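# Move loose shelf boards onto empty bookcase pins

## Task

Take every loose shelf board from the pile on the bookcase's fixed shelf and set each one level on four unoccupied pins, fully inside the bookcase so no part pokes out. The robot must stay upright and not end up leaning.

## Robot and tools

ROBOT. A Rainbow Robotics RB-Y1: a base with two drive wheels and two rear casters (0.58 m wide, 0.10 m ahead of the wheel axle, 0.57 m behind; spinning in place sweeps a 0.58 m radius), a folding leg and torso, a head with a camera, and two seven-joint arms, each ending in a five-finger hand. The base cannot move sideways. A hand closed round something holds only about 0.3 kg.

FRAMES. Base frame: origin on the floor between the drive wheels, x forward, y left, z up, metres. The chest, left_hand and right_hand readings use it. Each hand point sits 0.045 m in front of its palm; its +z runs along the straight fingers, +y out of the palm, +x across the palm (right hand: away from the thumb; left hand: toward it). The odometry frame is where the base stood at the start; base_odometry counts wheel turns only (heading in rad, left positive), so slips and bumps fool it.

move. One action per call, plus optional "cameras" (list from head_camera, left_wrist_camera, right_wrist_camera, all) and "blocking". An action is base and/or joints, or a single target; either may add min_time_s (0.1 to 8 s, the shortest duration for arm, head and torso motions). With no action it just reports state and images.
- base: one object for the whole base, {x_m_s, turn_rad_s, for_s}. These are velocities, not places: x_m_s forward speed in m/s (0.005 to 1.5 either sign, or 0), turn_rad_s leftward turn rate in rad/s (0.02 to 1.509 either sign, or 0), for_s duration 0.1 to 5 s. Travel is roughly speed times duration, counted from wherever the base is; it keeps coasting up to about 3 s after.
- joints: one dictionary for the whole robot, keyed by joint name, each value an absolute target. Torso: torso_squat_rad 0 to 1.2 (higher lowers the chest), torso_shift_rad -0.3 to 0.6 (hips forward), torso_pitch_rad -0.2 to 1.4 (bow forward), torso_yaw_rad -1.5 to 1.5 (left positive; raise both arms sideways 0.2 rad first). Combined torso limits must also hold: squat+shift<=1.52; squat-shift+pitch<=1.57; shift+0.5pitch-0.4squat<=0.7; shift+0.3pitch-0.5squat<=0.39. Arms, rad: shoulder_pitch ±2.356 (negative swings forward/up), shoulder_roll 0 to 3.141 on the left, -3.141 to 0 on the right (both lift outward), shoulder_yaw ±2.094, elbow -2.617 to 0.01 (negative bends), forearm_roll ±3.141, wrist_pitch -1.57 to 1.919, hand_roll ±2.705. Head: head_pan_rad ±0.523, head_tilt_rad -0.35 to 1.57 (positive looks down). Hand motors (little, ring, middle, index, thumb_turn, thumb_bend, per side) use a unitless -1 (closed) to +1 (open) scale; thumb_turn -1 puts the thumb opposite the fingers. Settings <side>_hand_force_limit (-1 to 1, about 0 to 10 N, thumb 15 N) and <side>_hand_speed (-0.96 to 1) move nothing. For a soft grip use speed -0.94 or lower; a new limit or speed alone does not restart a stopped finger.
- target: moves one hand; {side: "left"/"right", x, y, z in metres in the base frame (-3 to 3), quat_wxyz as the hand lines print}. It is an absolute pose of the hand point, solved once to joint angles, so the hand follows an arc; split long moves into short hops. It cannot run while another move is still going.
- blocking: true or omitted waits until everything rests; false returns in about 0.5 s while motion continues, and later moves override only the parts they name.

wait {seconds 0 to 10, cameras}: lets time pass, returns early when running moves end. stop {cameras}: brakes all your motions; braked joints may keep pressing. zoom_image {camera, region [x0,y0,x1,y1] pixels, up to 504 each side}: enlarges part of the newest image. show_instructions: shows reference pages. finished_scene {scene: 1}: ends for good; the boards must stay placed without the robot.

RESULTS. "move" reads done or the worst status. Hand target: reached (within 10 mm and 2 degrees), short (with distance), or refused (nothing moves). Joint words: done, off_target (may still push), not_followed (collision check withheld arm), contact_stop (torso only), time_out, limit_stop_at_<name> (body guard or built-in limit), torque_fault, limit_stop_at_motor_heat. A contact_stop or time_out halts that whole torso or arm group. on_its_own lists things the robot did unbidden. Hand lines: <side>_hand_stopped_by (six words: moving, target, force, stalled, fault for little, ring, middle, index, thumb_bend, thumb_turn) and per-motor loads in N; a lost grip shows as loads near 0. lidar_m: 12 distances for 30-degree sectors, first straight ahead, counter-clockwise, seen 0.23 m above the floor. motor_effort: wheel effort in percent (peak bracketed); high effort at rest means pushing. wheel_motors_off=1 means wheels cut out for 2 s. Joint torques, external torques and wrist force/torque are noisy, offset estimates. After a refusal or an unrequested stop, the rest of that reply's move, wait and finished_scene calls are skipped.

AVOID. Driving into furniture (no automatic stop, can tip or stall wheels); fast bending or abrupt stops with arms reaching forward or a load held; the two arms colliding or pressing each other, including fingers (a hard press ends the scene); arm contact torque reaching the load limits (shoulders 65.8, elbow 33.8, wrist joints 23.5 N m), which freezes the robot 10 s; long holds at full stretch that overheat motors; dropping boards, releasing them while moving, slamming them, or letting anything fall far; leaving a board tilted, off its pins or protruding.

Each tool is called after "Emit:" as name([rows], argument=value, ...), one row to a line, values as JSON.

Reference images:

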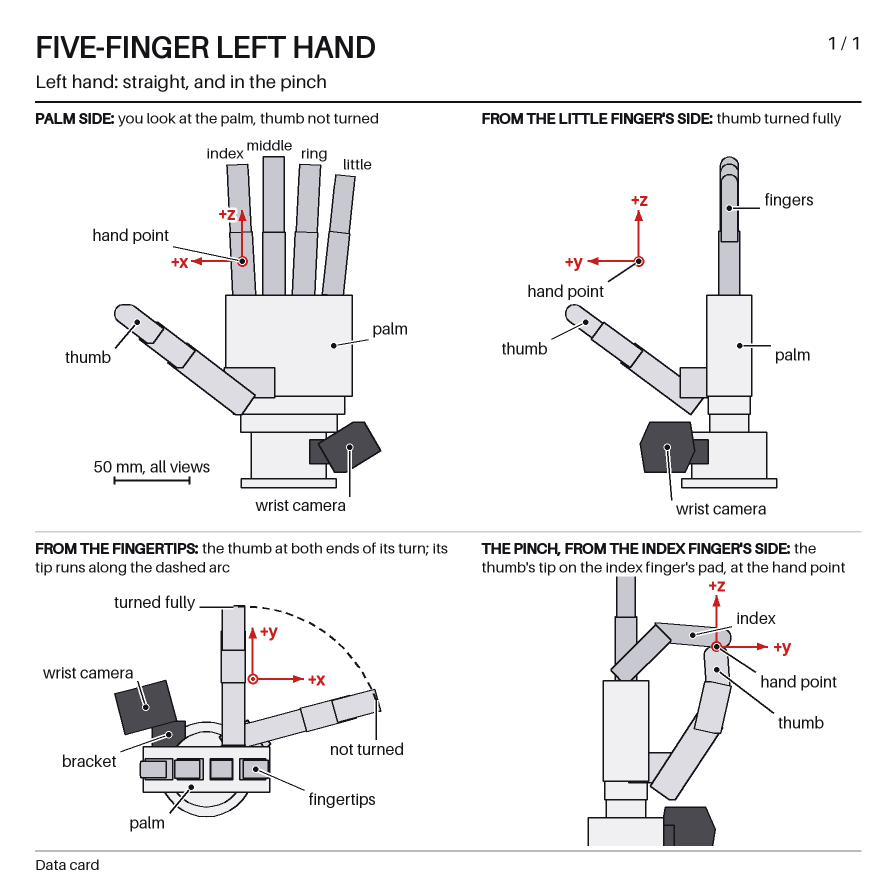

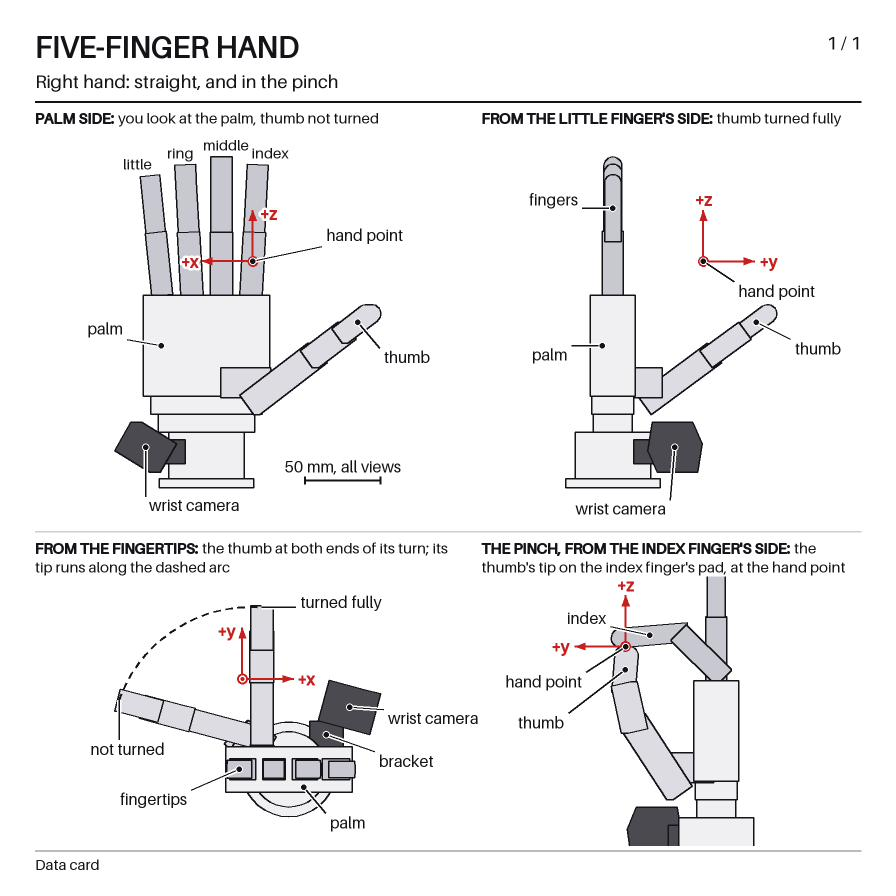

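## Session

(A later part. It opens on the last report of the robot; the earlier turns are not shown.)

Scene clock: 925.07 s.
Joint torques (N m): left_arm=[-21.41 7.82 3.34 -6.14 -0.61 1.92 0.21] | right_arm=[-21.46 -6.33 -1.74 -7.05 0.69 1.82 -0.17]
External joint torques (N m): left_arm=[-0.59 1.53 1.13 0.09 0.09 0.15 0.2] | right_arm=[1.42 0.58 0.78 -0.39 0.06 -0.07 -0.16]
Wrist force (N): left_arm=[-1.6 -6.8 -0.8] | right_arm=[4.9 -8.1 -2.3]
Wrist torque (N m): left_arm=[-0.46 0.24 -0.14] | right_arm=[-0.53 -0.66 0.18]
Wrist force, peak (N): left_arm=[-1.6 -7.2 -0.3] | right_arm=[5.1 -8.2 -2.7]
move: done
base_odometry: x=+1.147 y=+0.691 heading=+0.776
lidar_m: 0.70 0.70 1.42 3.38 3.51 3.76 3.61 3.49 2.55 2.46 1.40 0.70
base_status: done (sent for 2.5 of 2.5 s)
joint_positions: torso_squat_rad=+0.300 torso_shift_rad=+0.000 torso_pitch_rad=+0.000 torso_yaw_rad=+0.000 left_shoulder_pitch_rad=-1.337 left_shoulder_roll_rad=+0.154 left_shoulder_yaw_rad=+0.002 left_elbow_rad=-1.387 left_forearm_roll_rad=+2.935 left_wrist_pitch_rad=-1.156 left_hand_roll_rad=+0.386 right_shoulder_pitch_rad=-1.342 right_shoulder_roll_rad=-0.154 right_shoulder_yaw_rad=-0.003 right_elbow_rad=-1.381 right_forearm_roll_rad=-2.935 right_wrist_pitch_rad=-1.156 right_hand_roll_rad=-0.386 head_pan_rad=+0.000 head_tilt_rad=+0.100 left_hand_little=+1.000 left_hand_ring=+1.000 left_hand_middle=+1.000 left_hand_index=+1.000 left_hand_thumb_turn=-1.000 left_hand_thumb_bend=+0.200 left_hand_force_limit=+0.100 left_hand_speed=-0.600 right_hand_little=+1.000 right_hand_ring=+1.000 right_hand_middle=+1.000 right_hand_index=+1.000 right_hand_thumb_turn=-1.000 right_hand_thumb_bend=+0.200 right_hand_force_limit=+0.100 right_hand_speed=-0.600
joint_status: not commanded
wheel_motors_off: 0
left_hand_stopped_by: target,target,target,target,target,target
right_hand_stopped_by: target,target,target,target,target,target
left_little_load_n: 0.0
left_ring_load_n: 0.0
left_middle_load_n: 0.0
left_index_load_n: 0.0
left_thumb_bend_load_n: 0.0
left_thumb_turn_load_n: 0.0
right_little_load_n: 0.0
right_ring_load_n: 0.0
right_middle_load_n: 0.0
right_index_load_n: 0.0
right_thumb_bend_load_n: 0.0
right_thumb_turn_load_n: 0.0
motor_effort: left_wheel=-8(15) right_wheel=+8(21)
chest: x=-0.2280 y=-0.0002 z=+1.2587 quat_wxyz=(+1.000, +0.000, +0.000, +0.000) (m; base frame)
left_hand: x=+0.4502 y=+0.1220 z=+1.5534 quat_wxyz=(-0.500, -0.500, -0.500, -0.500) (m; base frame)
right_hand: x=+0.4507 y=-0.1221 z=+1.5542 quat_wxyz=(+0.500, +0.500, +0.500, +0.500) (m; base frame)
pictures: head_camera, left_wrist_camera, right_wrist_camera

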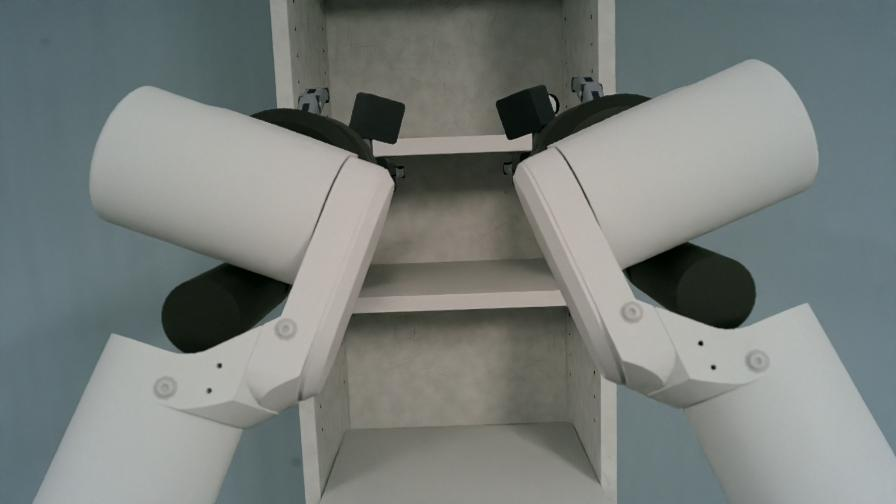

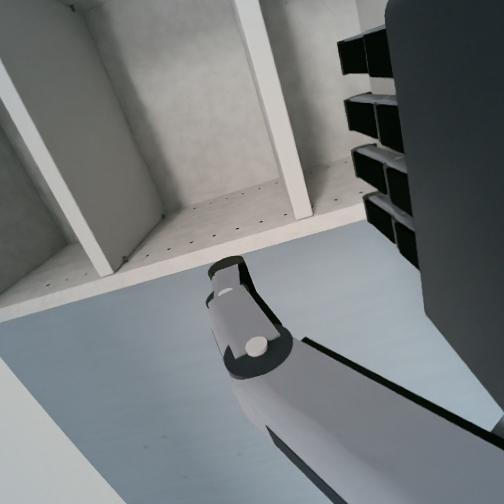

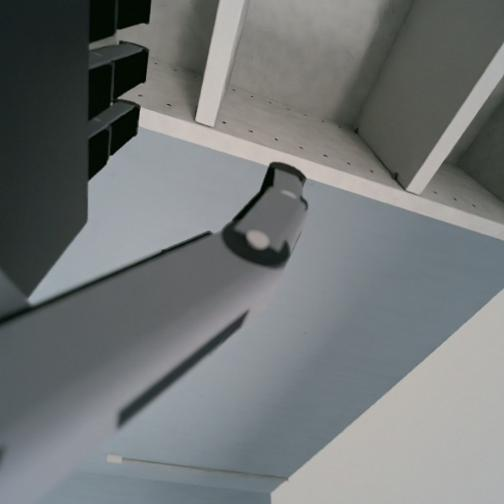

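Emit:
move(target={"side": "left", "x": 0.40, "y": 0.13, "z": 1.34, "quat_wxyz": [0.5, 0.5, 0.5, 0.5]})

Emit:
move(target={"side": "right", "x": 0.40, "y": -0.13, "z": 1.34, "quat_wxyz": [0.5, 0.5, 0.5, 0.5]})

Emit:
move(target={"side": "left", "x": 0.42, "y": 0.124, "z": 1.1187, "quat_wxyz": [0.5, 0.5, 0.5, 0.5]})

Emit:
move(target={"side": "right", "x": 0.42, "y": -0.124, "z": 1.1187, "quat_wxyz": [0.5, 0.5, 0.5, 0.5]}, cameras=["all"])

Scene clock: 935.57 s.
Joint torques (N m): left_arm=[-17.36 -0.73 0.98 -8.08 -0.75 1.76 0.12] | right_arm=[-21.97 -6.63 -1.78 -7.06 0.74 1.73 -0.25]
External joint torques (N m): left_arm=[-0.89 -0.91 -0.58 -0.13 0.02 0.07 0.11] | right_arm=[0.91 0.29 0.75 -0.4 0.11 -0.16 -0.25]
Wrist force (N): left_arm=[-1.5 -6.9 -0.8] | right_arm=[4.2 -7.7 -1.8]
Wrist torque (N m): left_arm=[-0.46 0.21 -0.05] | right_arm=[-0.49 -0.54 0.18]
Wrist force, peak (N): left_arm=[-1.3 -8.4 -0.1] | right_arm=[5.1 -8.6 -1.8]
move: done
base_odometry: x=+1.147 y=+0.691 heading=+0.776
lidar_m: 0.70 0.70 1.43 3.38 3.50 3.76 3.61 3.49 2.56 2.46 1.41 0.70
base_status: not commanded
joint_positions: torso_squat_rad=+0.300 torso_shift_rad=+0.000 torso_pitch_rad=+0.000 torso_yaw_rad=+0.000 left_shoulder_pitch_rad=-0.607 left_shoulder_roll_rad=+0.025 left_shoulder_yaw_rad=-0.206 left_elbow_rad=-1.819 left_forearm_roll_rad=+2.691 left_wrist_pitch_rad=-0.915 left_hand_roll_rad=+0.487 right_shoulder_pitch_rad=-1.342 right_shoulder_roll_rad=-0.154 right_shoulder_yaw_rad=-0.003 right_elbow_rad=-1.381 right_forearm_roll_rad=-2.935 right_wrist_pitch_rad=-1.156 right_hand_roll_rad=-0.386 head_pan_rad=+0.000 head_tilt_rad=+0.100 left_hand_little=+1.000 left_hand_ring=+1.000 left_hand_middle=+1.000 left_hand_index=+1.000 left_hand_thumb_turn=-1.000 left_hand_thumb_bend=+0.200 left_hand_force_limit=+0.100 left_hand_speed=-0.600 right_hand_little=+1.000 right_hand_ring=+1.000 right_hand_middle=+1.000 right_hand_index=+1.000 right_hand_thumb_turn=-1.000 right_hand_thumb_bend=+0.200 right_hand_force_limit=+0.100 right_hand_speed=-0.600
joint_status: all done
wheel_motors_off: 0
left_hand_stopped_by: target,target,target,target,target,target
right_hand_stopped_by: target,target,target,target,target,target
left_little_load_n: 0.0
left_ring_load_n: 0.0
left_middle_load_n: 0.0
left_index_load_n: 0.0
left_thumb_bend_load_n: 0.0
left_thumb_turn_load_n: 0.0
right_little_load_n: 0.0
right_ring_load_n: 0.0
right_middle_load_n: 0.0
right_index_load_n: 0.0
right_thumb_bend_load_n: 0.0
right_thumb_turn_load_n: 0.0
motor_effort: left_wheel=-7(9) right_wheel=+8(8)
chest: x=-0.2280 y=-0.0002 z=+1.2587 quat_wxyz=(+1.000, +0.000, +0.000, +0.000) (m; base frame)
left_hand: x=+0.4003 y=+0.1301 z=+1.3398 quat_wxyz=(-0.500, -0.501, -0.500, -0.500) (m; base frame)
left_hand_status: reached (checked arc, planned for 1.0 s): 0 mm and 0.1 deg off.
right_hand: x=+0.4508 y=-0.1221 z=+1.5541 quat_wxyz=(+0.500, +0.500, +0.500, +0.500) (m; base frame)
pictures: none

Scene clock: 937.10 s.
Joint torques (N m): left_arm=[-17.55 -0.86 0.89 -8.06 -0.61 1.82 0.06] | right_arm=[-18.04 0.35 -1.08 -10.05 0.77 1.81 -0.14]
External joint torques (N m): left_arm=[-1.07 -1.04 -0.67 -0.11 0.16 0.13 0.05] | right_arm=[-0.11 0.45 0.67 -1.56 0.11 0.01 -0.13]
Wrist force (N): left_arm=[-1.6 -6.9 -0.8] | right_arm=[5.3 -8.3 -2.0]
Wrist torque (N m): left_arm=[-0.46 0.21 -0.04] | right_arm=[-0.58 -0.71 0.06]
Wrist force, peak (N): left_arm=[-1.8 -7.0 -0.8] | right_arm=[5.0 -9.5 -1.5]
move: done
base_odometry: x=+1.147 y=+0.691 heading=+0.776
lidar_m: 0.69 0.71 1.42 3.38 3.52 3.76 3.61 3.49 2.56 2.46 1.41 0.70
base_status: not commanded
joint_positions: torso_squat_rad=+0.300 torso_shift_rad=+0.000 torso_pitch_rad=+0.000 torso_yaw_rad=+0.000 left_shoulder_pitch_rad=-0.607 left_shoulder_roll_rad=+0.025 left_shoulder_yaw_rad=-0.206 left_elbow_rad=-1.819 left_forearm_roll_rad=+2.691 left_wrist_pitch_rad=-0.915 left_hand_roll_rad=+0.487 right_shoulder_pitch_rad=-0.608 right_shoulder_roll_rad=-0.023 right_shoulder_yaw_rad=+0.207 right_elbow_rad=-1.818 right_forearm_roll_rad=-2.689 right_wrist_pitch_rad=-0.916 right_hand_roll_rad=-0.487 head_pan_rad=+0.000 head_tilt_rad=+0.100 left_hand_little=+1.000 left_hand_ring=+1.000 left_hand_middle=+1.000 left_hand_index=+1.000 left_hand_thumb_turn=-1.000 left_hand_thumb_bend=+0.200 left_hand_force_limit=+0.100 left_hand_speed=-0.600 right_hand_little=+1.000 right_hand_ring=+1.000 right_hand_middle=+1.000 right_hand_index=+1.000 right_hand_thumb_turn=-1.000 right_hand_thumb_bend=+0.200 right_hand_force_limit=+0.100 right_hand_speed=-0.600
joint_status: all done
wheel_motors_off: 0
left_hand_stopped_by: target,target,target,target,target,target
right_hand_stopped_by: target,target,target,target,target,target
left_little_load_n: 0.0
left_ring_load_n: 0.0
left_middle_load_n: 0.0
left_index_load_n: 0.0
left_thumb_bend_load_n: 0.0
left_thumb_turn_load_n: 0.0
right_little_load_n: 0.0
right_ring_load_n: 0.0
right_middle_load_n: 0.0
right_index_load_n: 0.0
right_thumb_bend_load_n: 0.0
right_thumb_turn_load_n: 0.0
motor_effort: left_wheel=-7(9) right_wheel=+8(8)
chest: x=-0.2279 y=-0.0002 z=+1.2587 quat_wxyz=(+1.000, +0.000, +0.000, +0.000) (m; base frame)
left_hand: x=+0.4003 y=+0.1300 z=+1.3398 quat_wxyz=(-0.500, -0.501, -0.500, -0.500) (m; base frame)
right_hand: x=+0.4002 y=-0.1299 z=+1.3400 quat_wxyz=(+0.500, +0.500, +0.501, +0.500) (m; base frame)
right_hand_status: reached (checked arc, planned for 1.0 s): 0 mm and 0.1 deg off.
pictures: none

Scene clock: 938.37 s.
Joint torques (N m): left_arm=[-16.68 -2.41 0.27 -9.87 -0.65 0.11 -0.57] | right_arm=[-17.89 0.27 -1.26 -9.78 0.68 1.75 -0.17]
External joint torques (N m): left_arm=[-0.82 -1.2 -0.85 -0.44 0.22 0.11 -0.58] | right_arm=[0.05 0.37 0.49 -1.29 0.02 -0.06 -0.16]
Wrist force (N): left_arm=[-1.5 -6.7 -0.8] | right_arm=[4.9 -7.6 -2.0]
Wrist torque (N m): left_arm=[-0.46 0.20 -0.04] | right_arm=[-0.53 -0.63 0.03]
Wrist force, peak (N): left_arm=[-2.0 -8.6 -1.4] | right_arm=[4.9 -8.7 -2.1]
move: done
base_odometry: x=+1.147 y=+0.691 heading=+0.776
lidar_m: 0.70 0.70 1.43 3.39 3.51 3.76 3.60 3.49 2.55 2.46 1.41 0.70
base_status: not commanded
joint_positions: torso_squat_rad=+0.300 torso_shift_rad=+0.000 torso_pitch_rad=+0.000 torso_yaw_rad=+0.000 left_shoulder_pitch_rad=-0.440 left_shoulder_roll_rad=+0.000 left_shoulder_yaw_rad=-0.312 left_elbow_rad=-1.171 left_forearm_roll_rad=+1.732 left_wrist_pitch_rad=-0.427 left_hand_roll_rad=+1.568 right_shoulder_pitch_rad=-0.608 right_shoulder_roll_rad=-0.023 right_shoulder_yaw_rad=+0.207 right_elbow_rad=-1.818 right_forearm_roll_rad=-2.689 right_wrist_pitch_rad=-0.916 right_hand_roll_rad=-0.487 head_pan_rad=+0.000 head_tilt_rad=+0.100 left_hand_little=+1.000 left_hand_ring=+1.000 left_hand_middle=+1.000 left_hand_index=+1.000 left_hand_thumb_turn=-1.000 left_hand_thumb_bend=+0.200 left_hand_force_limit=+0.100 left_hand_speed=-0.600 right_hand_little=+1.000 right_hand_ring=+1.000 right_hand_middle=+1.000 right_hand_index=+1.000 right_hand_thumb_turn=-1.000 right_hand_thumb_bend=+0.200 right_hand_force_limit=+0.100 right_hand_speed=-0.600
joint_status: all done
wheel_motors_off: 0
left_hand_stopped_by: target,target,target,target,target,target
right_hand_stopped_by: target,target,target,target,target,target
left_little_load_n: 0.0
left_ring_load_n: 0.0
left_middle_load_n: 0.0
left_index_load_n: 0.0
left_thumb_bend_load_n: 0.0
left_thumb_turn_load_n: 0.0
right_little_load_n: 0.0
right_ring_load_n: 0.0
right_middle_load_n: 0.0
right_index_load_n: 0.0
right_thumb_bend_load_n: 0.0
right_thumb_turn_load_n: 0.0
motor_effort: left_wheel=-8(9) right_wheel=+8(8)
chest: x=-0.2280 y=-0.0002 z=+1.2587 quat_wxyz=(+1.000, +0.000, +0.000, +0.000) (m; base frame)
left_hand: x=+0.4197 y=+0.1239 z=+1.1191 quat_wxyz=(-0.497, -0.506, -0.502, -0.495) (m; base frame)
left_hand_status: reached (checked arc, planned for 0.9 s): 1 mm and 1.0 deg off.
right_hand: x=+0.4002 y=-0.1299 z=+1.3401 quat_wxyz=(+0.500, +0.500, +0.501, +0.500) (m; base frame)
pictures: none

Scene clock: 939.63 s.
Joint torques (N m): left_arm=[-16.87 -2.23 0.7 -9.71 -0.54 0.11 -0.57] | right_arm=[-17.66 1.97 -0.25 -10.86 0.87 -0.33 0.05]
External joint torques (N m): left_arm=[-1.01 -1.02 -0.42 -0.28 0.32 0.11 -0.58] | right_arm=[-0.52 0.73 0.93 -0.93 -0.01 -0.33 0.06]
Wrist force (N): left_arm=[-1.7 -6.9 -0.7] | right_arm=[4.5 -7.7 -1.8]
Wrist torque (N m): left_arm=[-0.47 0.23 -0.05] | right_arm=[-0.49 -0.58 0.02]
Wrist force, peak (N): left_arm=[-1.7 -7.1 -0.8] | right_arm=[4.7 -9.8 -2.8]
move: done
base_odometry: x=+1.147 y=+0.691 heading=+0.776
lidar_m: 0.69 0.70 1.43 3.38 3.51 3.76 3.60 3.49 2.55 2.46 1.42 0.69
base_status: not commanded
joint_positions: torso_squat_rad=+0.300 torso_shift_rad=+0.000 torso_pitch_rad=+0.000 torso_yaw_rad=+0.000 left_shoulder_pitch_rad=-0.440 left_shoulder_roll_rad=+0.000 left_shoulder_yaw_rad=-0.312 left_elbow_rad=-1.171 left_forearm_roll_rad=+1.732 left_wrist_pitch_rad=-0.427 left_hand_roll_rad=+1.568 right_shoulder_pitch_rad=-0.442 right_shoulder_roll_rad=+0.000 right_shoulder_yaw_rad=+0.314 right_elbow_rad=-1.170 right_forearm_roll_rad=-1.731 right_wrist_pitch_rad=-0.429 right_hand_roll_rad=-1.570 head_pan_rad=+0.000 head_tilt_rad=+0.100 left_hand_little=+1.000 left_hand_ring=+1.000 left_hand_middle=+1.000 left_hand_index=+1.000 left_hand_thumb_turn=-1.000 left_hand_thumb_bend=+0.200 left_hand_force_limit=+0.100 left_hand_speed=-0.600 right_hand_little=+1.000 right_hand_ring=+1.000 right_hand_middle=+1.000 right_hand_index=+1.000 right_hand_thumb_turn=-1.000 right_hand_thumb_bend=+0.200 right_hand_force_limit=+0.100 right_hand_speed=-0.600
joint_status: all done
wheel_motors_off: 0
left_hand_stopped_by: target,target,target,target,target,target
right_hand_stopped_by: target,target,target,target,target,target
left_little_load_n: 0.0
left_ring_load_n: 0.0
left_middle_load_n: 0.0
left_index_load_n: 0.0
left_thumb_bend_load_n: 0.0
left_thumb_turn_load_n: 0.0
right_little_load_n: 0.0
right_ring_load_n: 0.0
right_middle_load_n: 0.0
right_index_load_n: 0.0
right_thumb_bend_load_n: 0.0
right_thumb_turn_load_n: 0.0
motor_effort: left_wheel=-8(9) right_wheel=+8(9)
chest: x=-0.2280 y=-0.0002 z=+1.2587 quat_wxyz=(+1.000, +0.000, +0.000, +0.000) (m; base frame)
left_hand: x=+0.4197 y=+0.1239 z=+1.1191 quat_wxyz=(-0.497, -0.506, -0.502, -0.495) (m; base frame)
right_hand: x=+0.4197 y=-0.1238 z=+1.1193 quat_wxyz=(+0.495, +0.502, +0.506, +0.497) (m; base frame)
right_hand_status: reached (checked arc, planned for 0.9 s): 1 mm and 1.0 deg off.
pictures: head_camera, left_wrist_camera, right_wrist_camera

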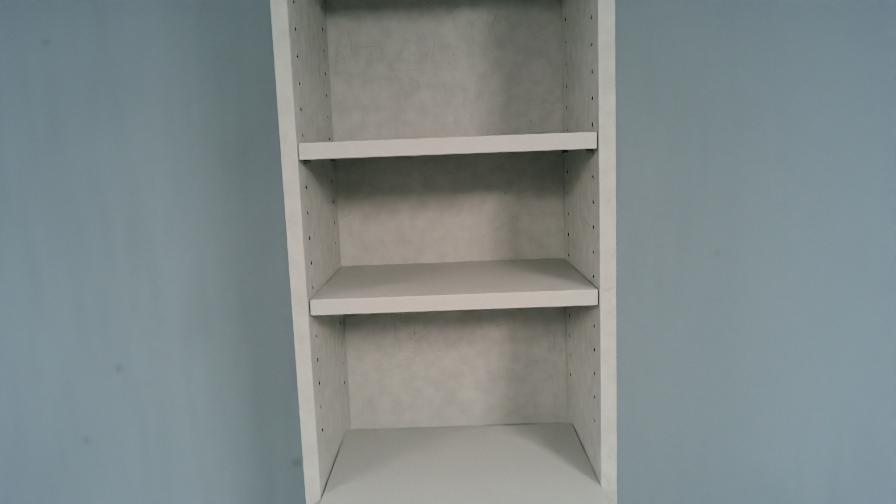

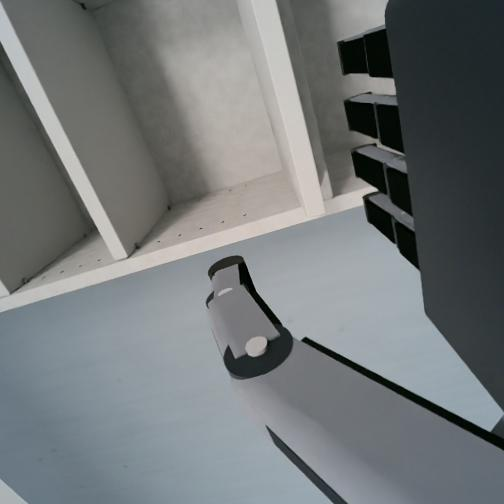

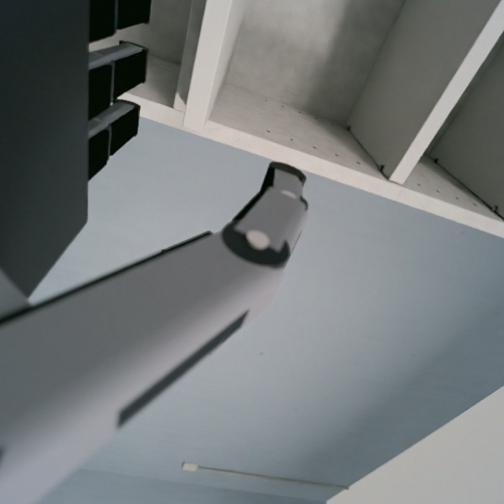

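Emit:
move(target={"side": "left", "x": 0.38, "y": 0.124, "z": 1.1387, "quat_wxyz": [0.5, 0.5, 0.5, 0.5]})

Emit:
move(target={"side": "right", "x": 0.38, "y": -0.124, "z": 1.1387, "quat_wxyz": [0.5, 0.5, 0.5, 0.5]})

Emit:
move(joints={"head_tilt_rad": 0.45}, cameras=["head_camera"])

Scene clock: 946.47 s.
Joint torques (N m): left_arm=[-14.47 -2.76 -0.24 -10.05 -0.93 0.44 -0.28] | right_arm=[-17.36 1.73 -0.19 -10.88 0.85 -0.4 0.02]
External joint torques (N m): left_arm=[-0.66 -0.37 -1.13 -0.49 0 0.1 -0.29] | right_arm=[-0.23 0.49 0.99 -0.95 -0.03 -0.4 0.03]
Wrist force (N): left_arm=[-1.5 -7.0 -0.8] | right_arm=[4.6 -7.7 -2.3]
Wrist torque (N m): left_arm=[-0.50 0.21 -0.11] | right_arm=[-0.51 -0.63 0.01]
Wrist force, peak (N): left_arm=[-1.3 -8.0 -0.7] | right_arm=[5.0 -8.6 -2.0]
move: done
base_odometry: x=+1.147 y=+0.691 heading=+0.776
lidar_m: 0.69 0.70 1.42 3.39 3.51 3.77 3.61 3.49 2.55 2.46 1.41 0.70
base_status: not commanded
joint_positions: torso_squat_rad=+0.300 torso_shift_rad=+0.000 torso_pitch_rad=+0.000 torso_yaw_rad=+0.000 left_shoulder_pitch_rad=-0.286 left_shoulder_roll_rad=+0.001 left_shoulder_yaw_rad=-0.361 left_elbow_rad=-1.420 left_forearm_roll_rad=+1.835 left_wrist_pitch_rad=-0.465 left_hand_roll_rad=+1.390 right_shoulder_pitch_rad=-0.442 right_shoulder_roll_rad=+0.000 right_shoulder_yaw_rad=+0.314 right_elbow_rad=-1.170 right_forearm_roll_rad=-1.731 right_wrist_pitch_rad=-0.429 right_hand_roll_rad=-1.570 head_pan_rad=+0.000 head_tilt_rad=+0.100 left_hand_little=+1.000 left_hand_ring=+1.000 left_hand_middle=+1.000 left_hand_index=+1.000 left_hand_thumb_turn=-1.000 left_hand_thumb_bend=+0.200 left_hand_force_limit=+0.100 left_hand_speed=-0.600 right_hand_little=+1.000 right_hand_ring=+1.000 right_hand_middle=+1.000 right_hand_index=+1.000 right_hand_thumb_turn=-1.000 right_hand_thumb_bend=+0.200 right_hand_force_limit=+0.100 right_hand_speed=-0.600
joint_status: all done
wheel_motors_off: 0
left_hand_stopped_by: target,target,target,target,target,target
right_hand_stopped_by: target,target,target,target,target,target
left_little_load_n: 0.0
left_ring_load_n: 0.0
left_middle_load_n: 0.0
left_index_load_n: 0.0
left_thumb_bend_load_n: 0.0
left_thumb_turn_load_n: 0.0
right_little_load_n: 0.0
right_ring_load_n: 0.0
right_middle_load_n: 0.0
right_index_load_n: 0.0
right_thumb_bend_load_n: 0.0
right_thumb_turn_load_n: 0.0
motor_effort: left_wheel=-8(9) right_wheel=+8(9)
chest: x=-0.2280 y=-0.0002 z=+1.2587 quat_wxyz=(+1.000, +0.000, +0.000, +0.000) (m; base frame)
left_hand: x=+0.3806 y=+0.1239 z=+1.1386 quat_wxyz=(-0.504, -0.495, -0.497, -0.504) (m; base frame)
left_hand_status: reached (checked arc, planned for 0.6 s): 1 mm and 0.9 deg off.
right_hand: x=+0.4198 y=-0.1238 z=+1.1193 quat_wxyz=(+0.495, +0.502, +0.506, +0.497) (m; base frame)
pictures: none

Scene clock: 947.40 s.
Joint torques (N m): left_arm=[-13.97 -2.96 -0.25 -9.91 -0.97 0.41 -0.21] | right_arm=[-14.08 2.6 0.18 -11.62 0.95 0.14 -0.37]
External joint torques (N m): left_arm=[-0.15 -0.56 -1.14 -0.36 -0.05 0.06 -0.22] | right_arm=[0.8 0.04 1.14 -1.52 0.04 -0.23 -0.36]
Wrist force (N): left_arm=[-1.3 -6.8 -0.8] | right_arm=[4.7 -8.1 -2.3]
Wrist torque (N m): left_arm=[-0.46 0.18 -0.11] | right_arm=[-0.53 -0.59 0.24]
Wrist force, peak (N): left_arm=[-1.6 -7.1 -0.9] | right_arm=[4.2 -9.4 -2.1]
move: done
base_odometry: x=+1.147 y=+0.691 heading=+0.776
lidar_m: 0.70 0.70 1.42 3.37 3.51 3.77 3.61 3.48 2.55 2.46 1.43 0.69
base_status: not commanded
joint_positions: torso_squat_rad=+0.300 torso_shift_rad=+0.000 torso_pitch_rad=+0.000 torso_yaw_rad=+0.000 left_shoulder_pitch_rad=-0.286 left_shoulder_roll_rad=+0.001 left_shoulder_yaw_rad=-0.361 left_elbow_rad=-1.420 left_forearm_roll_rad=+1.835 left_wrist_pitch_rad=-0.465 left_hand_roll_rad=+1.390 right_shoulder_pitch_rad=-0.288 right_shoulder_roll_rad=-0.001 right_shoulder_yaw_rad=+0.362 right_elbow_rad=-1.419 right_forearm_roll_rad=-1.833 right_wrist_pitch_rad=-0.467 right_hand_roll_rad=-1.392 head_pan_rad=+0.000 head_tilt_rad=+0.100 left_hand_little=+1.000 left_hand_ring=+1.000 left_hand_middle=+1.000 left_hand_index=+1.000 left_hand_thumb_turn=-1.000 left_hand_thumb_bend=+0.200 left_hand_force_limit=+0.100 left_hand_speed=-0.600 right_hand_little=+1.000 right_hand_ring=+1.000 right_hand_middle=+1.000 right_hand_index=+1.000 right_hand_thumb_turn=-1.000 right_hand_thumb_bend=+0.200 right_hand_force_limit=+0.100 right_hand_speed=-0.600
joint_status: all done
wheel_motors_off: 0
left_hand_stopped_by: target,target,target,target,target,target
right_hand_stopped_by: target,target,target,target,target,target
left_little_load_n: 0.5
left_ring_load_n: 0.0
left_middle_load_n: 0.0
left_index_load_n: 0.0
left_thumb_bend_load_n: -0.5
left_thumb_turn_load_n: 0.0
right_little_load_n: 0.0
right_ring_load_n: 0.0
right_middle_load_n: 0.0
right_index_load_n: 0.0
right_thumb_bend_load_n: 0.0
right_thumb_turn_load_n: 0.0
motor_effort: left_wheel=-8(9) right_wheel=+9(9)
chest: x=-0.2280 y=-0.0002 z=+1.2587 quat_wxyz=(+1.000, +0.000, +0.000, +0.000) (m; base frame)
left_hand: x=+0.3806 y=+0.1239 z=+1.1387 quat_wxyz=(-0.504, -0.495, -0.497, -0.504) (m; base frame)
right_hand: x=+0.3807 y=-0.1238 z=+1.1388 quat_wxyz=(+0.505, +0.497, +0.495, +0.504) (m; base frame)
right_hand_status: reached (checked arc, planned for 0.6 s): 1 mm and 1.0 deg off.
pictures: none

Scene clock: 948.30 s.
Joint torques (N m): left_arm=[-14.29 -2.91 -0.13 -9.9 -1 0.52 -0.23] | right_arm=[-14.15 2.3 0.16 -11.65 0.99 0.21 -0.3]
External joint torques (N m): left_arm=[-0.47 -0.52 -1.02 -0.35 -0.08 0.17 -0.24] | right_arm=[0.73 -0.25 1.12 -1.56 0.08 -0.16 -0.29]
Wrist force (N): left_arm=[-1.3 -6.9 -0.8] | right_arm=[4.8 -7.8 -2.1]
Wrist torque (N m): left_arm=[-0.47 0.18 -0.11] | right_arm=[-0.48 -0.58 0.24]
Wrist force, peak (N): left_arm=[-1.4 -7.0 -0.9] | right_arm=[4.9 -8.3 -2.6]
move: done
base_odometry: x=+1.147 y=+0.691 heading=+0.776
lidar_m: 0.69 0.70 1.42 3.38 3.50 3.76 3.61 3.48 2.55 2.45 1.40 0.69
base_status: not commanded
joint_positions: torso_squat_rad=+0.300 torso_shift_rad=+0.000 torso_pitch_rad=+0.000 torso_yaw_rad=+0.000 left_shoulder_pitch_rad=-0.286 left_shoulder_roll_rad=+0.001 left_shoulder_yaw_rad=-0.361 left_elbow_rad=-1.420 left_forearm_roll_rad=+1.835 left_wrist_pitch_rad=-0.465 left_hand_roll_rad=+1.390 right_shoulder_pitch_rad=-0.288 right_shoulder_roll_rad=-0.001 right_shoulder_yaw_rad=+0.362 right_elbow_rad=-1.419 right_forearm_roll_rad=-1.833 right_wrist_pitch_rad=-0.467 right_hand_roll_rad=-1.392 head_pan_rad=+0.000 head_tilt_rad=+0.450 left_hand_little=+1.000 left_hand_ring=+1.000 left_hand_middle=+1.000 left_hand_index=+1.000 left_hand_thumb_turn=-1.000 left_hand_thumb_bend=+0.200 left_hand_force_limit=+0.100 left_hand_speed=-0.600 right_hand_little=+1.000 right_hand_ring=+1.000 right_hand_middle=+1.000 right_hand_index=+1.000 right_hand_thumb_turn=-1.000 right_hand_thumb_bend=+0.200 right_hand_force_limit=+0.100 right_hand_speed=-0.600
joint_status: all done
wheel_motors_off: 0
left_hand_stopped_by: target,target,target,target,target,target
right_hand_stopped_by: target,target,target,target,target,target
left_little_load_n: 0.0
left_ring_load_n: 0.0
left_middle_load_n: 0.0
left_index_load_n: 0.0
left_thumb_bend_load_n: 0.0
left_thumb_turn_load_n: 0.0
right_little_load_n: 0.0
right_ring_load_n: 0.0
right_middle_load_n: 0.0
right_index_load_n: 0.5
right_thumb_bend_load_n: 0.0
right_thumb_turn_load_n: 0.0
motor_effort: left_wheel=-9(9) right_wheel=+9(9)
chest: x=-0.2280 y=-0.0002 z=+1.2587 quat_wxyz=(+1.000, +0.000, +0.000, +0.000) (m; base frame)
left_hand: x=+0.3806 y=+0.1239 z=+1.1387 quat_wxyz=(-0.504, -0.495, -0.497, -0.504) (m; base frame)
right_hand: x=+0.3807 y=-0.1238 z=+1.1388 quat_wxyz=(+0.505, +0.497, +0.495, +0.504) (m; base frame)
pictures: head_camera

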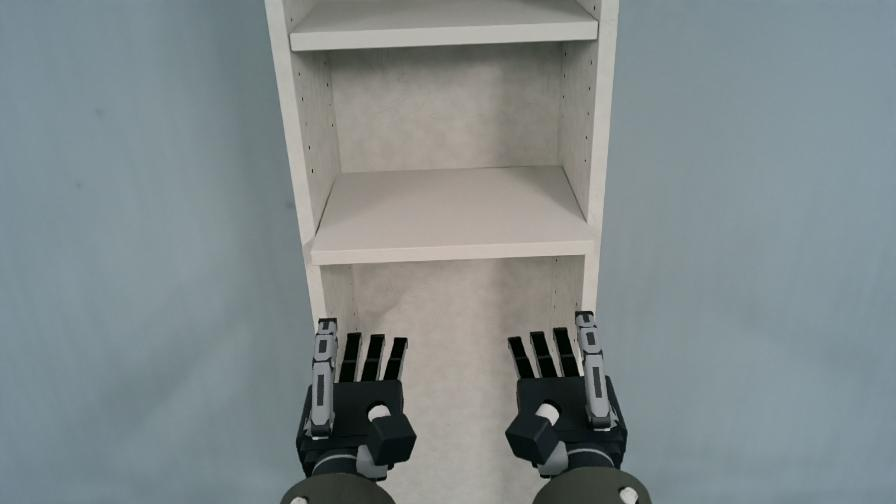

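Emit:
move(joints={"torso_squat_rad": 0.455, "head_tilt_rad": 0.6, "left_hand_thumb_bend": 1.0, "right_hand_thumb_bend": 1.0}, base={"turn_rad_s": 0.03, "for_s": 0.13})

Emit:
move(base={"x_m_s": 0.08, "for_s": 2.3}, cameras=["all"])

Scene clock: 959.60 s.
Joint torques (N m): left_arm=[-14.09 -2.69 0.07 -9.61 -0.8 0.4 -0.17] | right_arm=[-14.02 2.84 0.29 -11.32 1.12 0.13 -0.3]
External joint torques (N m): left_arm=[-0.27 -0.29 -0.82 -0.06 0.12 0.06 -0.18] | right_arm=[0.86 0.28 1.25 -1.22 0.21 -0.23 -0.3]
Wrist force (N): left_arm=[-1.5 -6.7 -0.9] | right_arm=[4.7 -7.6 -1.9]
Wrist torque (N m): left_arm=[-0.45 0.21 -0.15] | right_arm=[-0.52 -0.63 0.24]
Wrist force, peak (N): left_arm=[-1.4 -7.1 -0.9] | right_arm=[5.2 -8.9 -3.2]
move: done
base_odometry: x=+1.147 y=+0.691 heading=+0.778
lidar_m: 0.70 0.70 1.43 3.38 3.52 3.76 3.61 3.48 2.56 2.46 1.40 0.70
base_status: done (sent for 0.13 of 0.13 s)
joint_positions: torso_squat_rad=+0.455 torso_shift_rad=+0.000 torso_pitch_rad=+0.000 torso_yaw_rad=+0.000 left_shoulder_pitch_rad=-0.286 left_shoulder_roll_rad=+0.001 left_shoulder_yaw_rad=-0.361 left_elbow_rad=-1.420 left_forearm_roll_rad=+1.835 left_wrist_pitch_rad=-0.465 left_hand_roll_rad=+1.390 right_shoulder_pitch_rad=-0.288 right_shoulder_roll_rad=-0.001 right_shoulder_yaw_rad=+0.362 right_elbow_rad=-1.419 right_forearm_roll_rad=-1.833 right_wrist_pitch_rad=-0.467 right_hand_roll_rad=-1.392 head_pan_rad=+0.000 head_tilt_rad=+0.600 left_hand_little=+1.000 left_hand_ring=+1.000 left_hand_middle=+1.000 left_hand_index=+1.000 left_hand_thumb_turn=-1.000 left_hand_thumb_bend=+1.000 left_hand_force_limit=+0.100 left_hand_speed=-0.600 right_hand_little=+1.000 right_hand_ring=+1.000 right_hand_middle=+1.000 right_hand_index=+1.000 right_hand_thumb_turn=-1.000 right_hand_thumb_bend=+1.000 right_hand_force_limit=+0.100 right_hand_speed=-0.600
joint_status: all done
wheel_motors_off: 0
left_hand_stopped_by: target,target,target,target,target,target
right_hand_stopped_by: target,target,target,target,target,target
left_little_load_n: 0.0
left_ring_load_n: 0.0
left_middle_load_n: 0.0
left_index_load_n: 0.0
left_thumb_bend_load_n: 0.0
left_thumb_turn_load_n: 0.0
right_little_load_n: 0.0
right_ring_load_n: 0.0
right_middle_load_n: 0.0
right_index_load_n: 0.0
right_thumb_bend_load_n: 0.0
right_thumb_turn_load_n: 0.0
motor_effort: left_wheel=-6(18) right_wheel=+7(19)
chest: x=-0.2280 y=-0.0002 z=+1.2187 quat_wxyz=(+1.000, +0.000, +0.000, +0.000) (m; base frame)
left_hand: x=+0.3806 y=+0.1239 z=+1.0988 quat_wxyz=(-0.504, -0.495, -0.497, -0.504) (m; base frame)
right_hand: x=+0.3806 y=-0.1238 z=+1.0990 quat_wxyz=(+0.505, +0.497, +0.495, +0.504) (m; base frame)
pictures: none

Scene clock: 962.53 s.
Joint torques (N m): left_arm=[-14.3 -2.78 0.16 -9.81 -0.97 0.36 -0.09] | right_arm=[-14.15 2.87 0.26 -11.49 1.08 0.18 -0.35]
External joint torques (N m): left_arm=[-0.49 -0.38 -0.72 -0.26 -0.05 0.01 -0.09] | right_arm=[0.72 0.32 1.22 -1.39 0.18 -0.19 -0.34]
Wrist force (N): left_arm=[-1.5 -6.8 -0.9] | right_arm=[5.0 -7.6 -2.0]
Wrist torque (N m): left_arm=[-0.46 0.22 -0.14] | right_arm=[-0.50 -0.67 0.24]
Wrist force, peak (N): left_arm=[-1.7 -7.0 -0.9] | right_arm=[5.1 -8.7 -2.8]
move: done
base_odometry: x=+1.278 y=+0.820 heading=+0.780
lidar_m: 0.66 0.53 1.16 3.34 3.51 3.94 3.80 3.48 2.56 2.46 1.14 0.52
base_status: done (sent for 2.3 of 2.3 s)
joint_positions: torso_squat_rad=+0.455 torso_shift_rad=+0.000 torso_pitch_rad=+0.000 torso_yaw_rad=+0.000 left_shoulder_pitch_rad=-0.286 left_shoulder_roll_rad=+0.001 left_shoulder_yaw_rad=-0.361 left_elbow_rad=-1.420 left_forearm_roll_rad=+1.835 left_wrist_pitch_rad=-0.465 left_hand_roll_rad=+1.390 right_shoulder_pitch_rad=-0.288 right_shoulder_roll_rad=-0.001 right_shoulder_yaw_rad=+0.362 right_elbow_rad=-1.419 right_forearm_roll_rad=-1.833 right_wrist_pitch_rad=-0.467 right_hand_roll_rad=-1.392 head_pan_rad=+0.000 head_tilt_rad=+0.600 left_hand_little=+1.000 left_hand_ring=+1.000 left_hand_middle=+1.000 left_hand_index=+1.000 left_hand_thumb_turn=-1.000 left_hand_thumb_bend=+1.000 left_hand_force_limit=+0.100 left_hand_speed=-0.600 right_hand_little=+1.000 right_hand_ring=+1.000 right_hand_middle=+1.000 right_hand_index=+1.000 right_hand_thumb_turn=-1.000 right_hand_thumb_bend=+1.000 right_hand_force_limit=+0.100 right_hand_speed=-0.600
joint_status: not commanded
wheel_motors_off: 0
left_hand_stopped_by: target,target,target,target,target,target
right_hand_stopped_by: target,target,target,target,target,target
left_little_load_n: 0.0
left_ring_load_n: 0.0
left_middle_load_n: 0.0
left_index_load_n: 0.0
left_thumb_bend_load_n: 0.0
left_thumb_turn_load_n: 0.0
right_little_load_n: 0.0
right_ring_load_n: 0.0
right_middle_load_n: 0.0
right_index_load_n: 0.0
right_thumb_bend_load_n: 0.0
right_thumb_turn_load_n: 0.0
motor_effort: left_wheel=+9(19) right_wheel=-10(23)
chest: x=-0.2279 y=-0.0002 z=+1.2187 quat_wxyz=(+1.000, +0.000, +0.000, +0.000) (m; base frame)
left_hand: x=+0.3806 y=+0.1239 z=+1.0987 quat_wxyz=(-0.504, -0.495, -0.497, -0.504) (m; base frame)
right_hand: x=+0.3807 y=-0.1238 z=+1.0989 quat_wxyz=(+0.505, +0.497, +0.495, +0.504) (m; base frame)
pictures: head_camera, left_wrist_camera, right_wrist_camera

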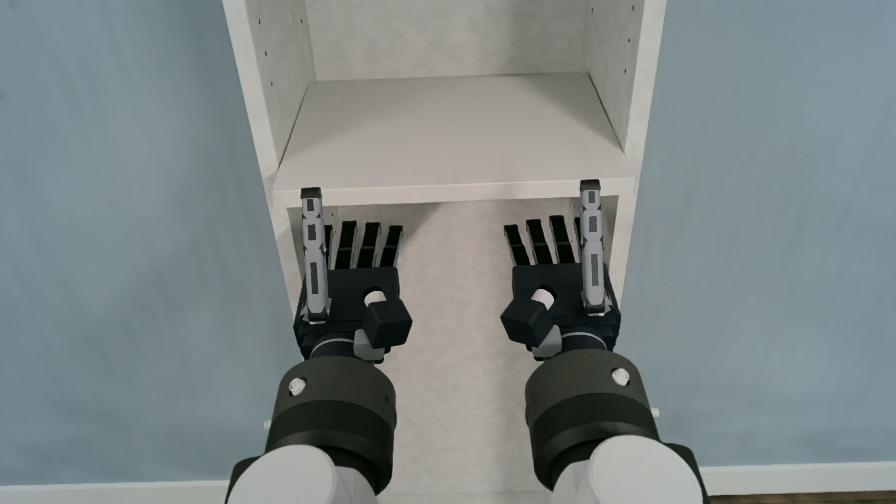

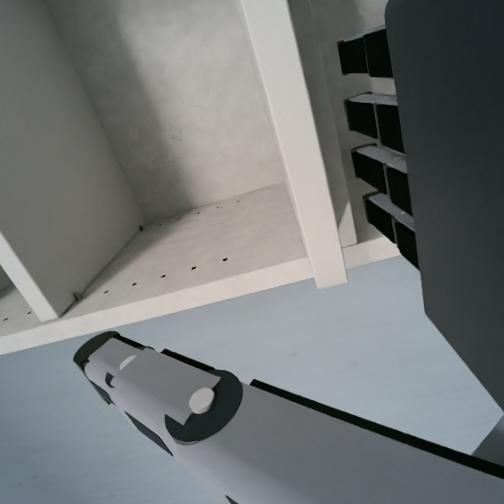

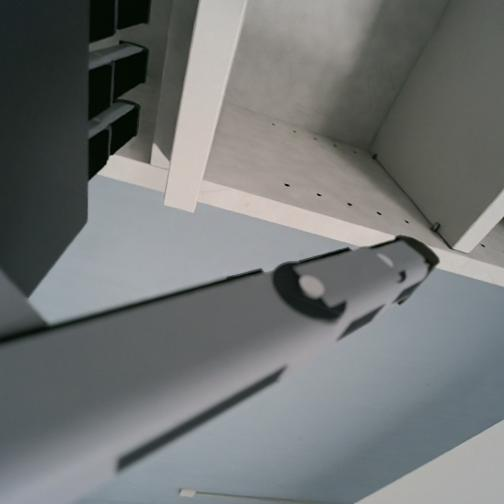

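Emit:
move(base={"x_m_s": 0.03, "for_s": 1.1})

Emit:
move(joints={"torso_squat_rad": 0.42}, min_time_s=0.8, cameras=["all"])

Scene clock: 969.97 s.
Joint torques (N m): left_arm=[-14.09 -2.55 0.06 -9.72 -0.89 0.47 -0.25] | right_arm=[-14.03 2.84 0.49 -11.41 1.1 0.17 -0.33]
External joint torques (N m): left_arm=[-0.27 -0.16 -0.83 -0.17 0.03 0.12 -0.25] | right_arm=[0.84 0.28 1.45 -1.31 0.19 -0.2 -0.32]
Wrist force (N): left_arm=[-1.5 -6.7 -0.9] | right_arm=[4.9 -8.1 -2.1]
Wrist torque (N m): left_arm=[-0.46 0.21 -0.14] | right_arm=[-0.58 -0.66 0.23]
Wrist force, peak (N): left_arm=[-1.7 -7.2 -0.5] | right_arm=[4.8 -8.4 -2.8]
move: done
base_odometry: x=+1.301 y=+0.843 heading=+0.781
lidar_m: 0.65 0.49 1.13 3.21 3.52 3.99 3.83 3.46 2.54 2.46 1.10 0.49
base_status: done (sent for 1.1 of 1.1 s)
joint_positions: torso_squat_rad=+0.455 torso_shift_rad=+0.000 torso_pitch_rad=+0.000 torso_yaw_rad=+0.000 left_shoulder_pitch_rad=-0.286 left_shoulder_roll_rad=+0.001 left_shoulder_yaw_rad=-0.361 left_elbow_rad=-1.420 left_forearm_roll_rad=+1.835 left_wrist_pitch_rad=-0.465 left_hand_roll_rad=+1.390 right_shoulder_pitch_rad=-0.288 right_shoulder_roll_rad=-0.001 right_shoulder_yaw_rad=+0.362 right_elbow_rad=-1.419 right_forearm_roll_rad=-1.833 right_wrist_pitch_rad=-0.467 right_hand_roll_rad=-1.392 head_pan_rad=+0.000 head_tilt_rad=+0.600 left_hand_little=+1.000 left_hand_ring=+1.000 left_hand_middle=+1.000 left_hand_index=+1.000 left_hand_thumb_turn=-1.000 left_hand_thumb_bend=+1.000 left_hand_force_limit=+0.100 left_hand_speed=-0.600 right_hand_little=+1.000 right_hand_ring=+1.000 right_hand_middle=+1.000 right_hand_index=+1.000 right_hand_thumb_turn=-1.000 right_hand_thumb_bend=+1.000 right_hand_force_limit=+0.100 right_hand_speed=-0.600
joint_status: not commanded
wheel_motors_off: 0
left_hand_stopped_by: target,target,target,target,target,target
right_hand_stopped_by: target,target,target,target,target,target
left_little_load_n: 0.0
left_ring_load_n: 0.0
left_middle_load_n: 0.0
left_index_load_n: 0.0
left_thumb_bend_load_n: 0.0
left_thumb_turn_load_n: 0.0
right_little_load_n: 0.0
right_ring_load_n: 0.0
right_middle_load_n: 0.0
right_index_load_n: 0.0
right_thumb_bend_load_n: 0.0
right_thumb_turn_load_n: 0.0
motor_effort: left_wheel=+8(22) right_wheel=-10(16)
chest: x=-0.2280 y=-0.0002 z=+1.2187 quat_wxyz=(+1.000, +0.000, +0.000, +0.000) (m; base frame)
left_hand: x=+0.3806 y=+0.1239 z=+1.0987 quat_wxyz=(-0.504, -0.495, -0.497, -0.504) (m; base frame)
right_hand: x=+0.3806 y=-0.1238 z=+1.0989 quat_wxyz=(+0.505, +0.497, +0.495, +0.504) (m; base frame)
pictures: none

Scene clock: 971.07 s.
Joint torques (N m): left_arm=[-14.13 -2.75 -0.04 -9.8 -0.92 0.45 -0.19] | right_arm=[-14.23 2.7 0 -11.3 1.07 0.14 -0.39]
External joint torques (N m): left_arm=[-0.31 -0.35 -0.92 -0.25 0 0.1 -0.2] | right_arm=[0.64 0.14 0.95 -1.2 0.16 -0.23 -0.39]
Wrist force (N): left_arm=[-1.4 -6.8 -0.8] | right_arm=[4.8 -8.5 -2.2]
Wrist torque (N m): left_arm=[-0.44 0.19 -0.13] | right_arm=[-0.58 -0.60 0.23]
Wrist force, peak (N): left_arm=[-1.5 -7.0 -0.8] | right_arm=[5.2 -8.2 -2.9]
move: done
base_odometry: x=+1.301 y=+0.843 heading=+0.781
lidar_m: 0.64 0.49 1.14 3.22 3.52 3.98 3.83 3.49 2.55 2.46 1.10 0.49
base_status: not commanded
joint_positions: torso_squat_rad=+0.420 torso_shift_rad=+0.000 torso_pitch_rad=+0.000 torso_yaw_rad=+0.000 left_shoulder_pitch_rad=-0.286 left_shoulder_roll_rad=+0.001 left_shoulder_yaw_rad=-0.361 left_elbow_rad=-1.420 left_forearm_roll_rad=+1.835 left_wrist_pitch_rad=-0.465 left_hand_roll_rad=+1.390 right_shoulder_pitch_rad=-0.288 right_shoulder_roll_rad=-0.001 right_shoulder_yaw_rad=+0.362 right_elbow_rad=-1.419 right_forearm_roll_rad=-1.833 right_wrist_pitch_rad=-0.467 right_hand_roll_rad=-1.392 head_pan_rad=+0.000 head_tilt_rad=+0.600 left_hand_little=+1.000 left_hand_ring=+1.000 left_hand_middle=+1.000 left_hand_index=+1.000 left_hand_thumb_turn=-1.000 left_hand_thumb_bend=+1.000 left_hand_force_limit=+0.100 left_hand_speed=-0.600 right_hand_little=+1.000 right_hand_ring=+1.000 right_hand_middle=+1.000 right_hand_index=+1.000 right_hand_thumb_turn=-1.000 right_hand_thumb_bend=+1.000 right_hand_force_limit=+0.100 right_hand_speed=-0.600
joint_status: all done
wheel_motors_off: 0
left_hand_stopped_by: target,target,target,target,target,target
right_hand_stopped_by: target,target,target,target,target,target
left_little_load_n: 0.0
left_ring_load_n: 0.0
left_middle_load_n: 0.0
left_index_load_n: 0.0
left_thumb_bend_load_n: -0.5
left_thumb_turn_load_n: 0.0
right_little_load_n: 0.0
right_ring_load_n: 0.0
right_middle_load_n: 0.0
right_index_load_n: 0.0
right_thumb_bend_load_n: 0.0
right_thumb_turn_load_n: 0.0
motor_effort: left_wheel=+9(10) right_wheel=-10(10)
chest: x=-0.2279 y=-0.0002 z=+1.2291 quat_wxyz=(+1.000, +0.000, +0.000, +0.000) (m; base frame)
left_hand: x=+0.3806 y=+0.1239 z=+1.1090 quat_wxyz=(-0.504, -0.495, -0.497, -0.504) (m; base frame)
right_hand: x=+0.3807 y=-0.1238 z=+1.1092 quat_wxyz=(+0.505, +0.497, +0.495, +0.504) (m; base frame)
pictures: head_camera, left_wrist_camera, right_wrist_camera

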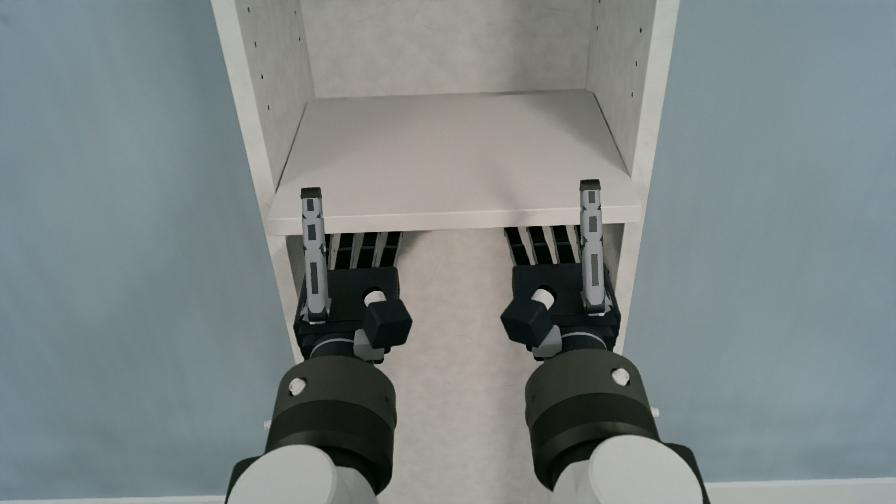

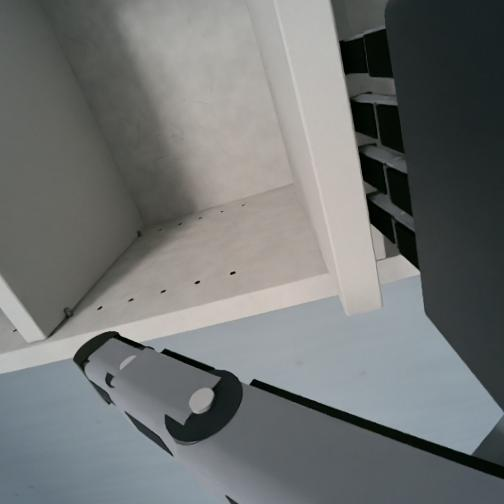

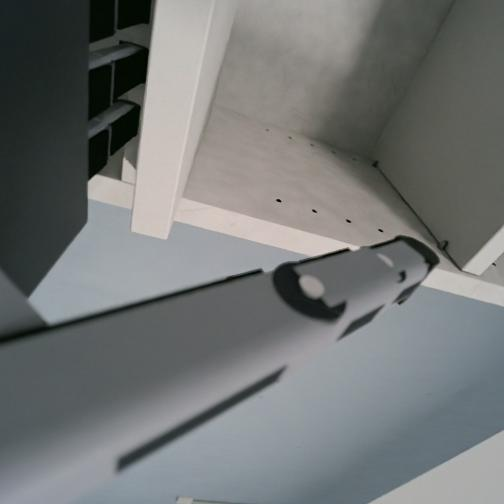

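Emit:
move(joints={"torso_squat_rad": 0.395}, min_time_s=0.8)

Emit:
move(joints={"torso_squat_rad": 0.383}, min_time_s=0.8)

Scene clock: 974.10 s.
Joint torques (N m): left_arm=[-16.03 -2.58 -0.22 -12.23 -1.3 0.56 -0.19] | right_arm=[-14.01 2.69 0.3 -11.34 1.07 0.06 -0.35]
External joint torques (N m): left_arm=[-2.22 -0.18 -1.1 -2.68 -0.38 0.21 -0.2] | right_arm=[0.86 0.13 1.26 -1.24 0.16 -0.31 -0.35]
Wrist force (N): left_arm=[-1.5 -13.0 -0.3] | right_arm=[4.9 -7.7 -2.7]
Wrist torque (N m): left_arm=[-0.18 0.19 0.14] | right_arm=[-0.46 -0.66 0.24]
Wrist force, peak (N): left_arm=[-1.5 -13.3 -0.6] | right_arm=[4.7 -8.6 -2.8]
move: done
base_odometry: x=+1.301 y=+0.843 heading=+0.781
lidar_m: 0.65 0.49 1.13 3.22 3.53 3.98 3.83 3.47 2.54 2.46 1.09 0.49
base_status: not commanded
joint_positions: torso_squat_rad=+0.395 torso_shift_rad=+0.000 torso_pitch_rad=+0.000 torso_yaw_rad=+0.000 left_shoulder_pitch_rad=-0.286 left_shoulder_roll_rad=+0.001 left_shoulder_yaw_rad=-0.361 left_elbow_rad=-1.419 left_forearm_roll_rad=+1.835 left_wrist_pitch_rad=-0.465 left_hand_roll_rad=+1.390 right_shoulder_pitch_rad=-0.288 right_shoulder_roll_rad=-0.001 right_shoulder_yaw_rad=+0.362 right_elbow_rad=-1.419 right_forearm_roll_rad=-1.833 right_wrist_pitch_rad=-0.467 right_hand_roll_rad=-1.392 head_pan_rad=+0.000 head_tilt_rad=+0.600 left_hand_little=+1.000 left_hand_ring=+1.000 left_hand_middle=+1.000 left_hand_index=+1.000 left_hand_thumb_turn=-1.000 left_hand_thumb_bend=+1.000 left_hand_force_limit=+0.100 left_hand_speed=-0.600 right_hand_little=+1.000 right_hand_ring=+1.000 right_hand_middle=+1.000 right_hand_index=+1.000 right_hand_thumb_turn=-1.000 right_hand_thumb_bend=+1.000 right_hand_force_limit=+0.100 right_hand_speed=-0.600
joint_status: all done
wheel_motors_off: 0
left_hand_stopped_by: target,target,target,target,target,target
right_hand_stopped_by: target,target,target,target,target,target
left_little_load_n: 0.0
left_ring_load_n: 1.0
left_middle_load_n: 0.0
left_index_load_n: 0.0
left_thumb_bend_load_n: 0.0
left_thumb_turn_load_n: 0.0
right_little_load_n: 0.0
right_ring_load_n: 0.0
right_middle_load_n: 0.0
right_index_load_n: 0.0
right_thumb_bend_load_n: 0.0
right_thumb_turn_load_n: 0.0
motor_effort: left_wheel=+9(10) right_wheel=-9(10)
chest: x=-0.2278 y=-0.0002 z=+1.2360 quat_wxyz=(+1.000, +0.000, +0.000, +0.000) (m; base frame)
left_hand: x=+0.3807 y=+0.1240 z=+1.1152 quat_wxyz=(-0.503, -0.495, -0.497, -0.504) (m; base frame)
right_hand: x=+0.3808 y=-0.1238 z=+1.1160 quat_wxyz=(+0.504, +0.497, +0.495, +0.504) (m; base frame)
pictures: none

Scene clock: 975.20 s.
Joint torques (N m): left_arm=[-15.85 -2.43 0.03 -12.22 -1.27 0.61 -0.18] | right_arm=[-14.24 2.81 0.06 -11.35 1.06 0.12 -0.3]
External joint torques (N m): left_arm=[-2.05 -0.03 -0.86 -2.67 -0.35 0.26 -0.19] | right_arm=[0.62 0.25 1.01 -1.26 0.15 -0.25 -0.3]
Wrist force (N): left_arm=[-1.7 -12.6 0.0] | right_arm=[4.9 -7.7 -2.2]
Wrist torque (N m): left_arm=[-0.22 0.20 0.13] | right_arm=[-0.47 -0.66 0.23]
Wrist force, peak (N): left_arm=[-1.7 -13.3 0.2] | right_arm=[5.0 -8.3 -3.0]
move: done
base_odometry: x=+1.301 y=+0.843 heading=+0.781
lidar_m: 0.66 0.49 1.13 3.21 3.52 3.98 3.83 3.46 2.55 2.46 1.10 0.49
base_status: not commanded
joint_positions: torso_squat_rad=+0.383 torso_shift_rad=+0.000 torso_pitch_rad=+0.000 torso_yaw_rad=+0.000 left_shoulder_pitch_rad=-0.286 left_shoulder_roll_rad=+0.001 left_shoulder_yaw_rad=-0.361 left_elbow_rad=-1.419 left_forearm_roll_rad=+1.835 left_wrist_pitch_rad=-0.465 left_hand_roll_rad=+1.390 right_shoulder_pitch_rad=-0.288 right_shoulder_roll_rad=-0.001 right_shoulder_yaw_rad=+0.362 right_elbow_rad=-1.419 right_forearm_roll_rad=-1.833 right_wrist_pitch_rad=-0.467 right_hand_roll_rad=-1.392 head_pan_rad=+0.000 head_tilt_rad=+0.600 left_hand_little=+1.000 left_hand_ring=+1.000 left_hand_middle=+1.000 left_hand_index=+1.000 left_hand_thumb_turn=-1.000 left_hand_thumb_bend=+1.000 left_hand_force_limit=+0.100 left_hand_speed=-0.600 right_hand_little=+1.000 right_hand_ring=+1.000 right_hand_middle=+1.000 right_hand_index=+1.000 right_hand_thumb_turn=-1.000 right_hand_thumb_bend=+1.000 right_hand_force_limit=+0.100 right_hand_speed=-0.600
joint_status: all done
wheel_motors_off: 0
left_hand_stopped_by: target,target,target,target,target,target
right_hand_stopped_by: target,target,target,target,target,target
left_little_load_n: 0.0
left_ring_load_n: 1.0
left_middle_load_n: 0.0
left_index_load_n: 0.0
left_thumb_bend_load_n: 0.0
left_thumb_turn_load_n: 0.0
right_little_load_n: 0.5
right_ring_load_n: 0.0
right_middle_load_n: 0.0
right_index_load_n: 0.0
right_thumb_bend_load_n: 0.0
right_thumb_turn_load_n: 0.0
motor_effort: left_wheel=+9(10) right_wheel=-10(10)
chest: x=-0.2278 y=-0.0002 z=+1.2392 quat_wxyz=(+1.000, +0.000, +0.000, +0.000) (m; base frame)
left_hand: x=+0.3807 y=+0.1240 z=+1.1184 quat_wxyz=(-0.503, -0.495, -0.497, -0.504) (m; base frame)
right_hand: x=+0.3808 y=-0.1238 z=+1.1192 quat_wxyz=(+0.504, +0.497, +0.495, +0.504) (m; base frame)
pictures: none


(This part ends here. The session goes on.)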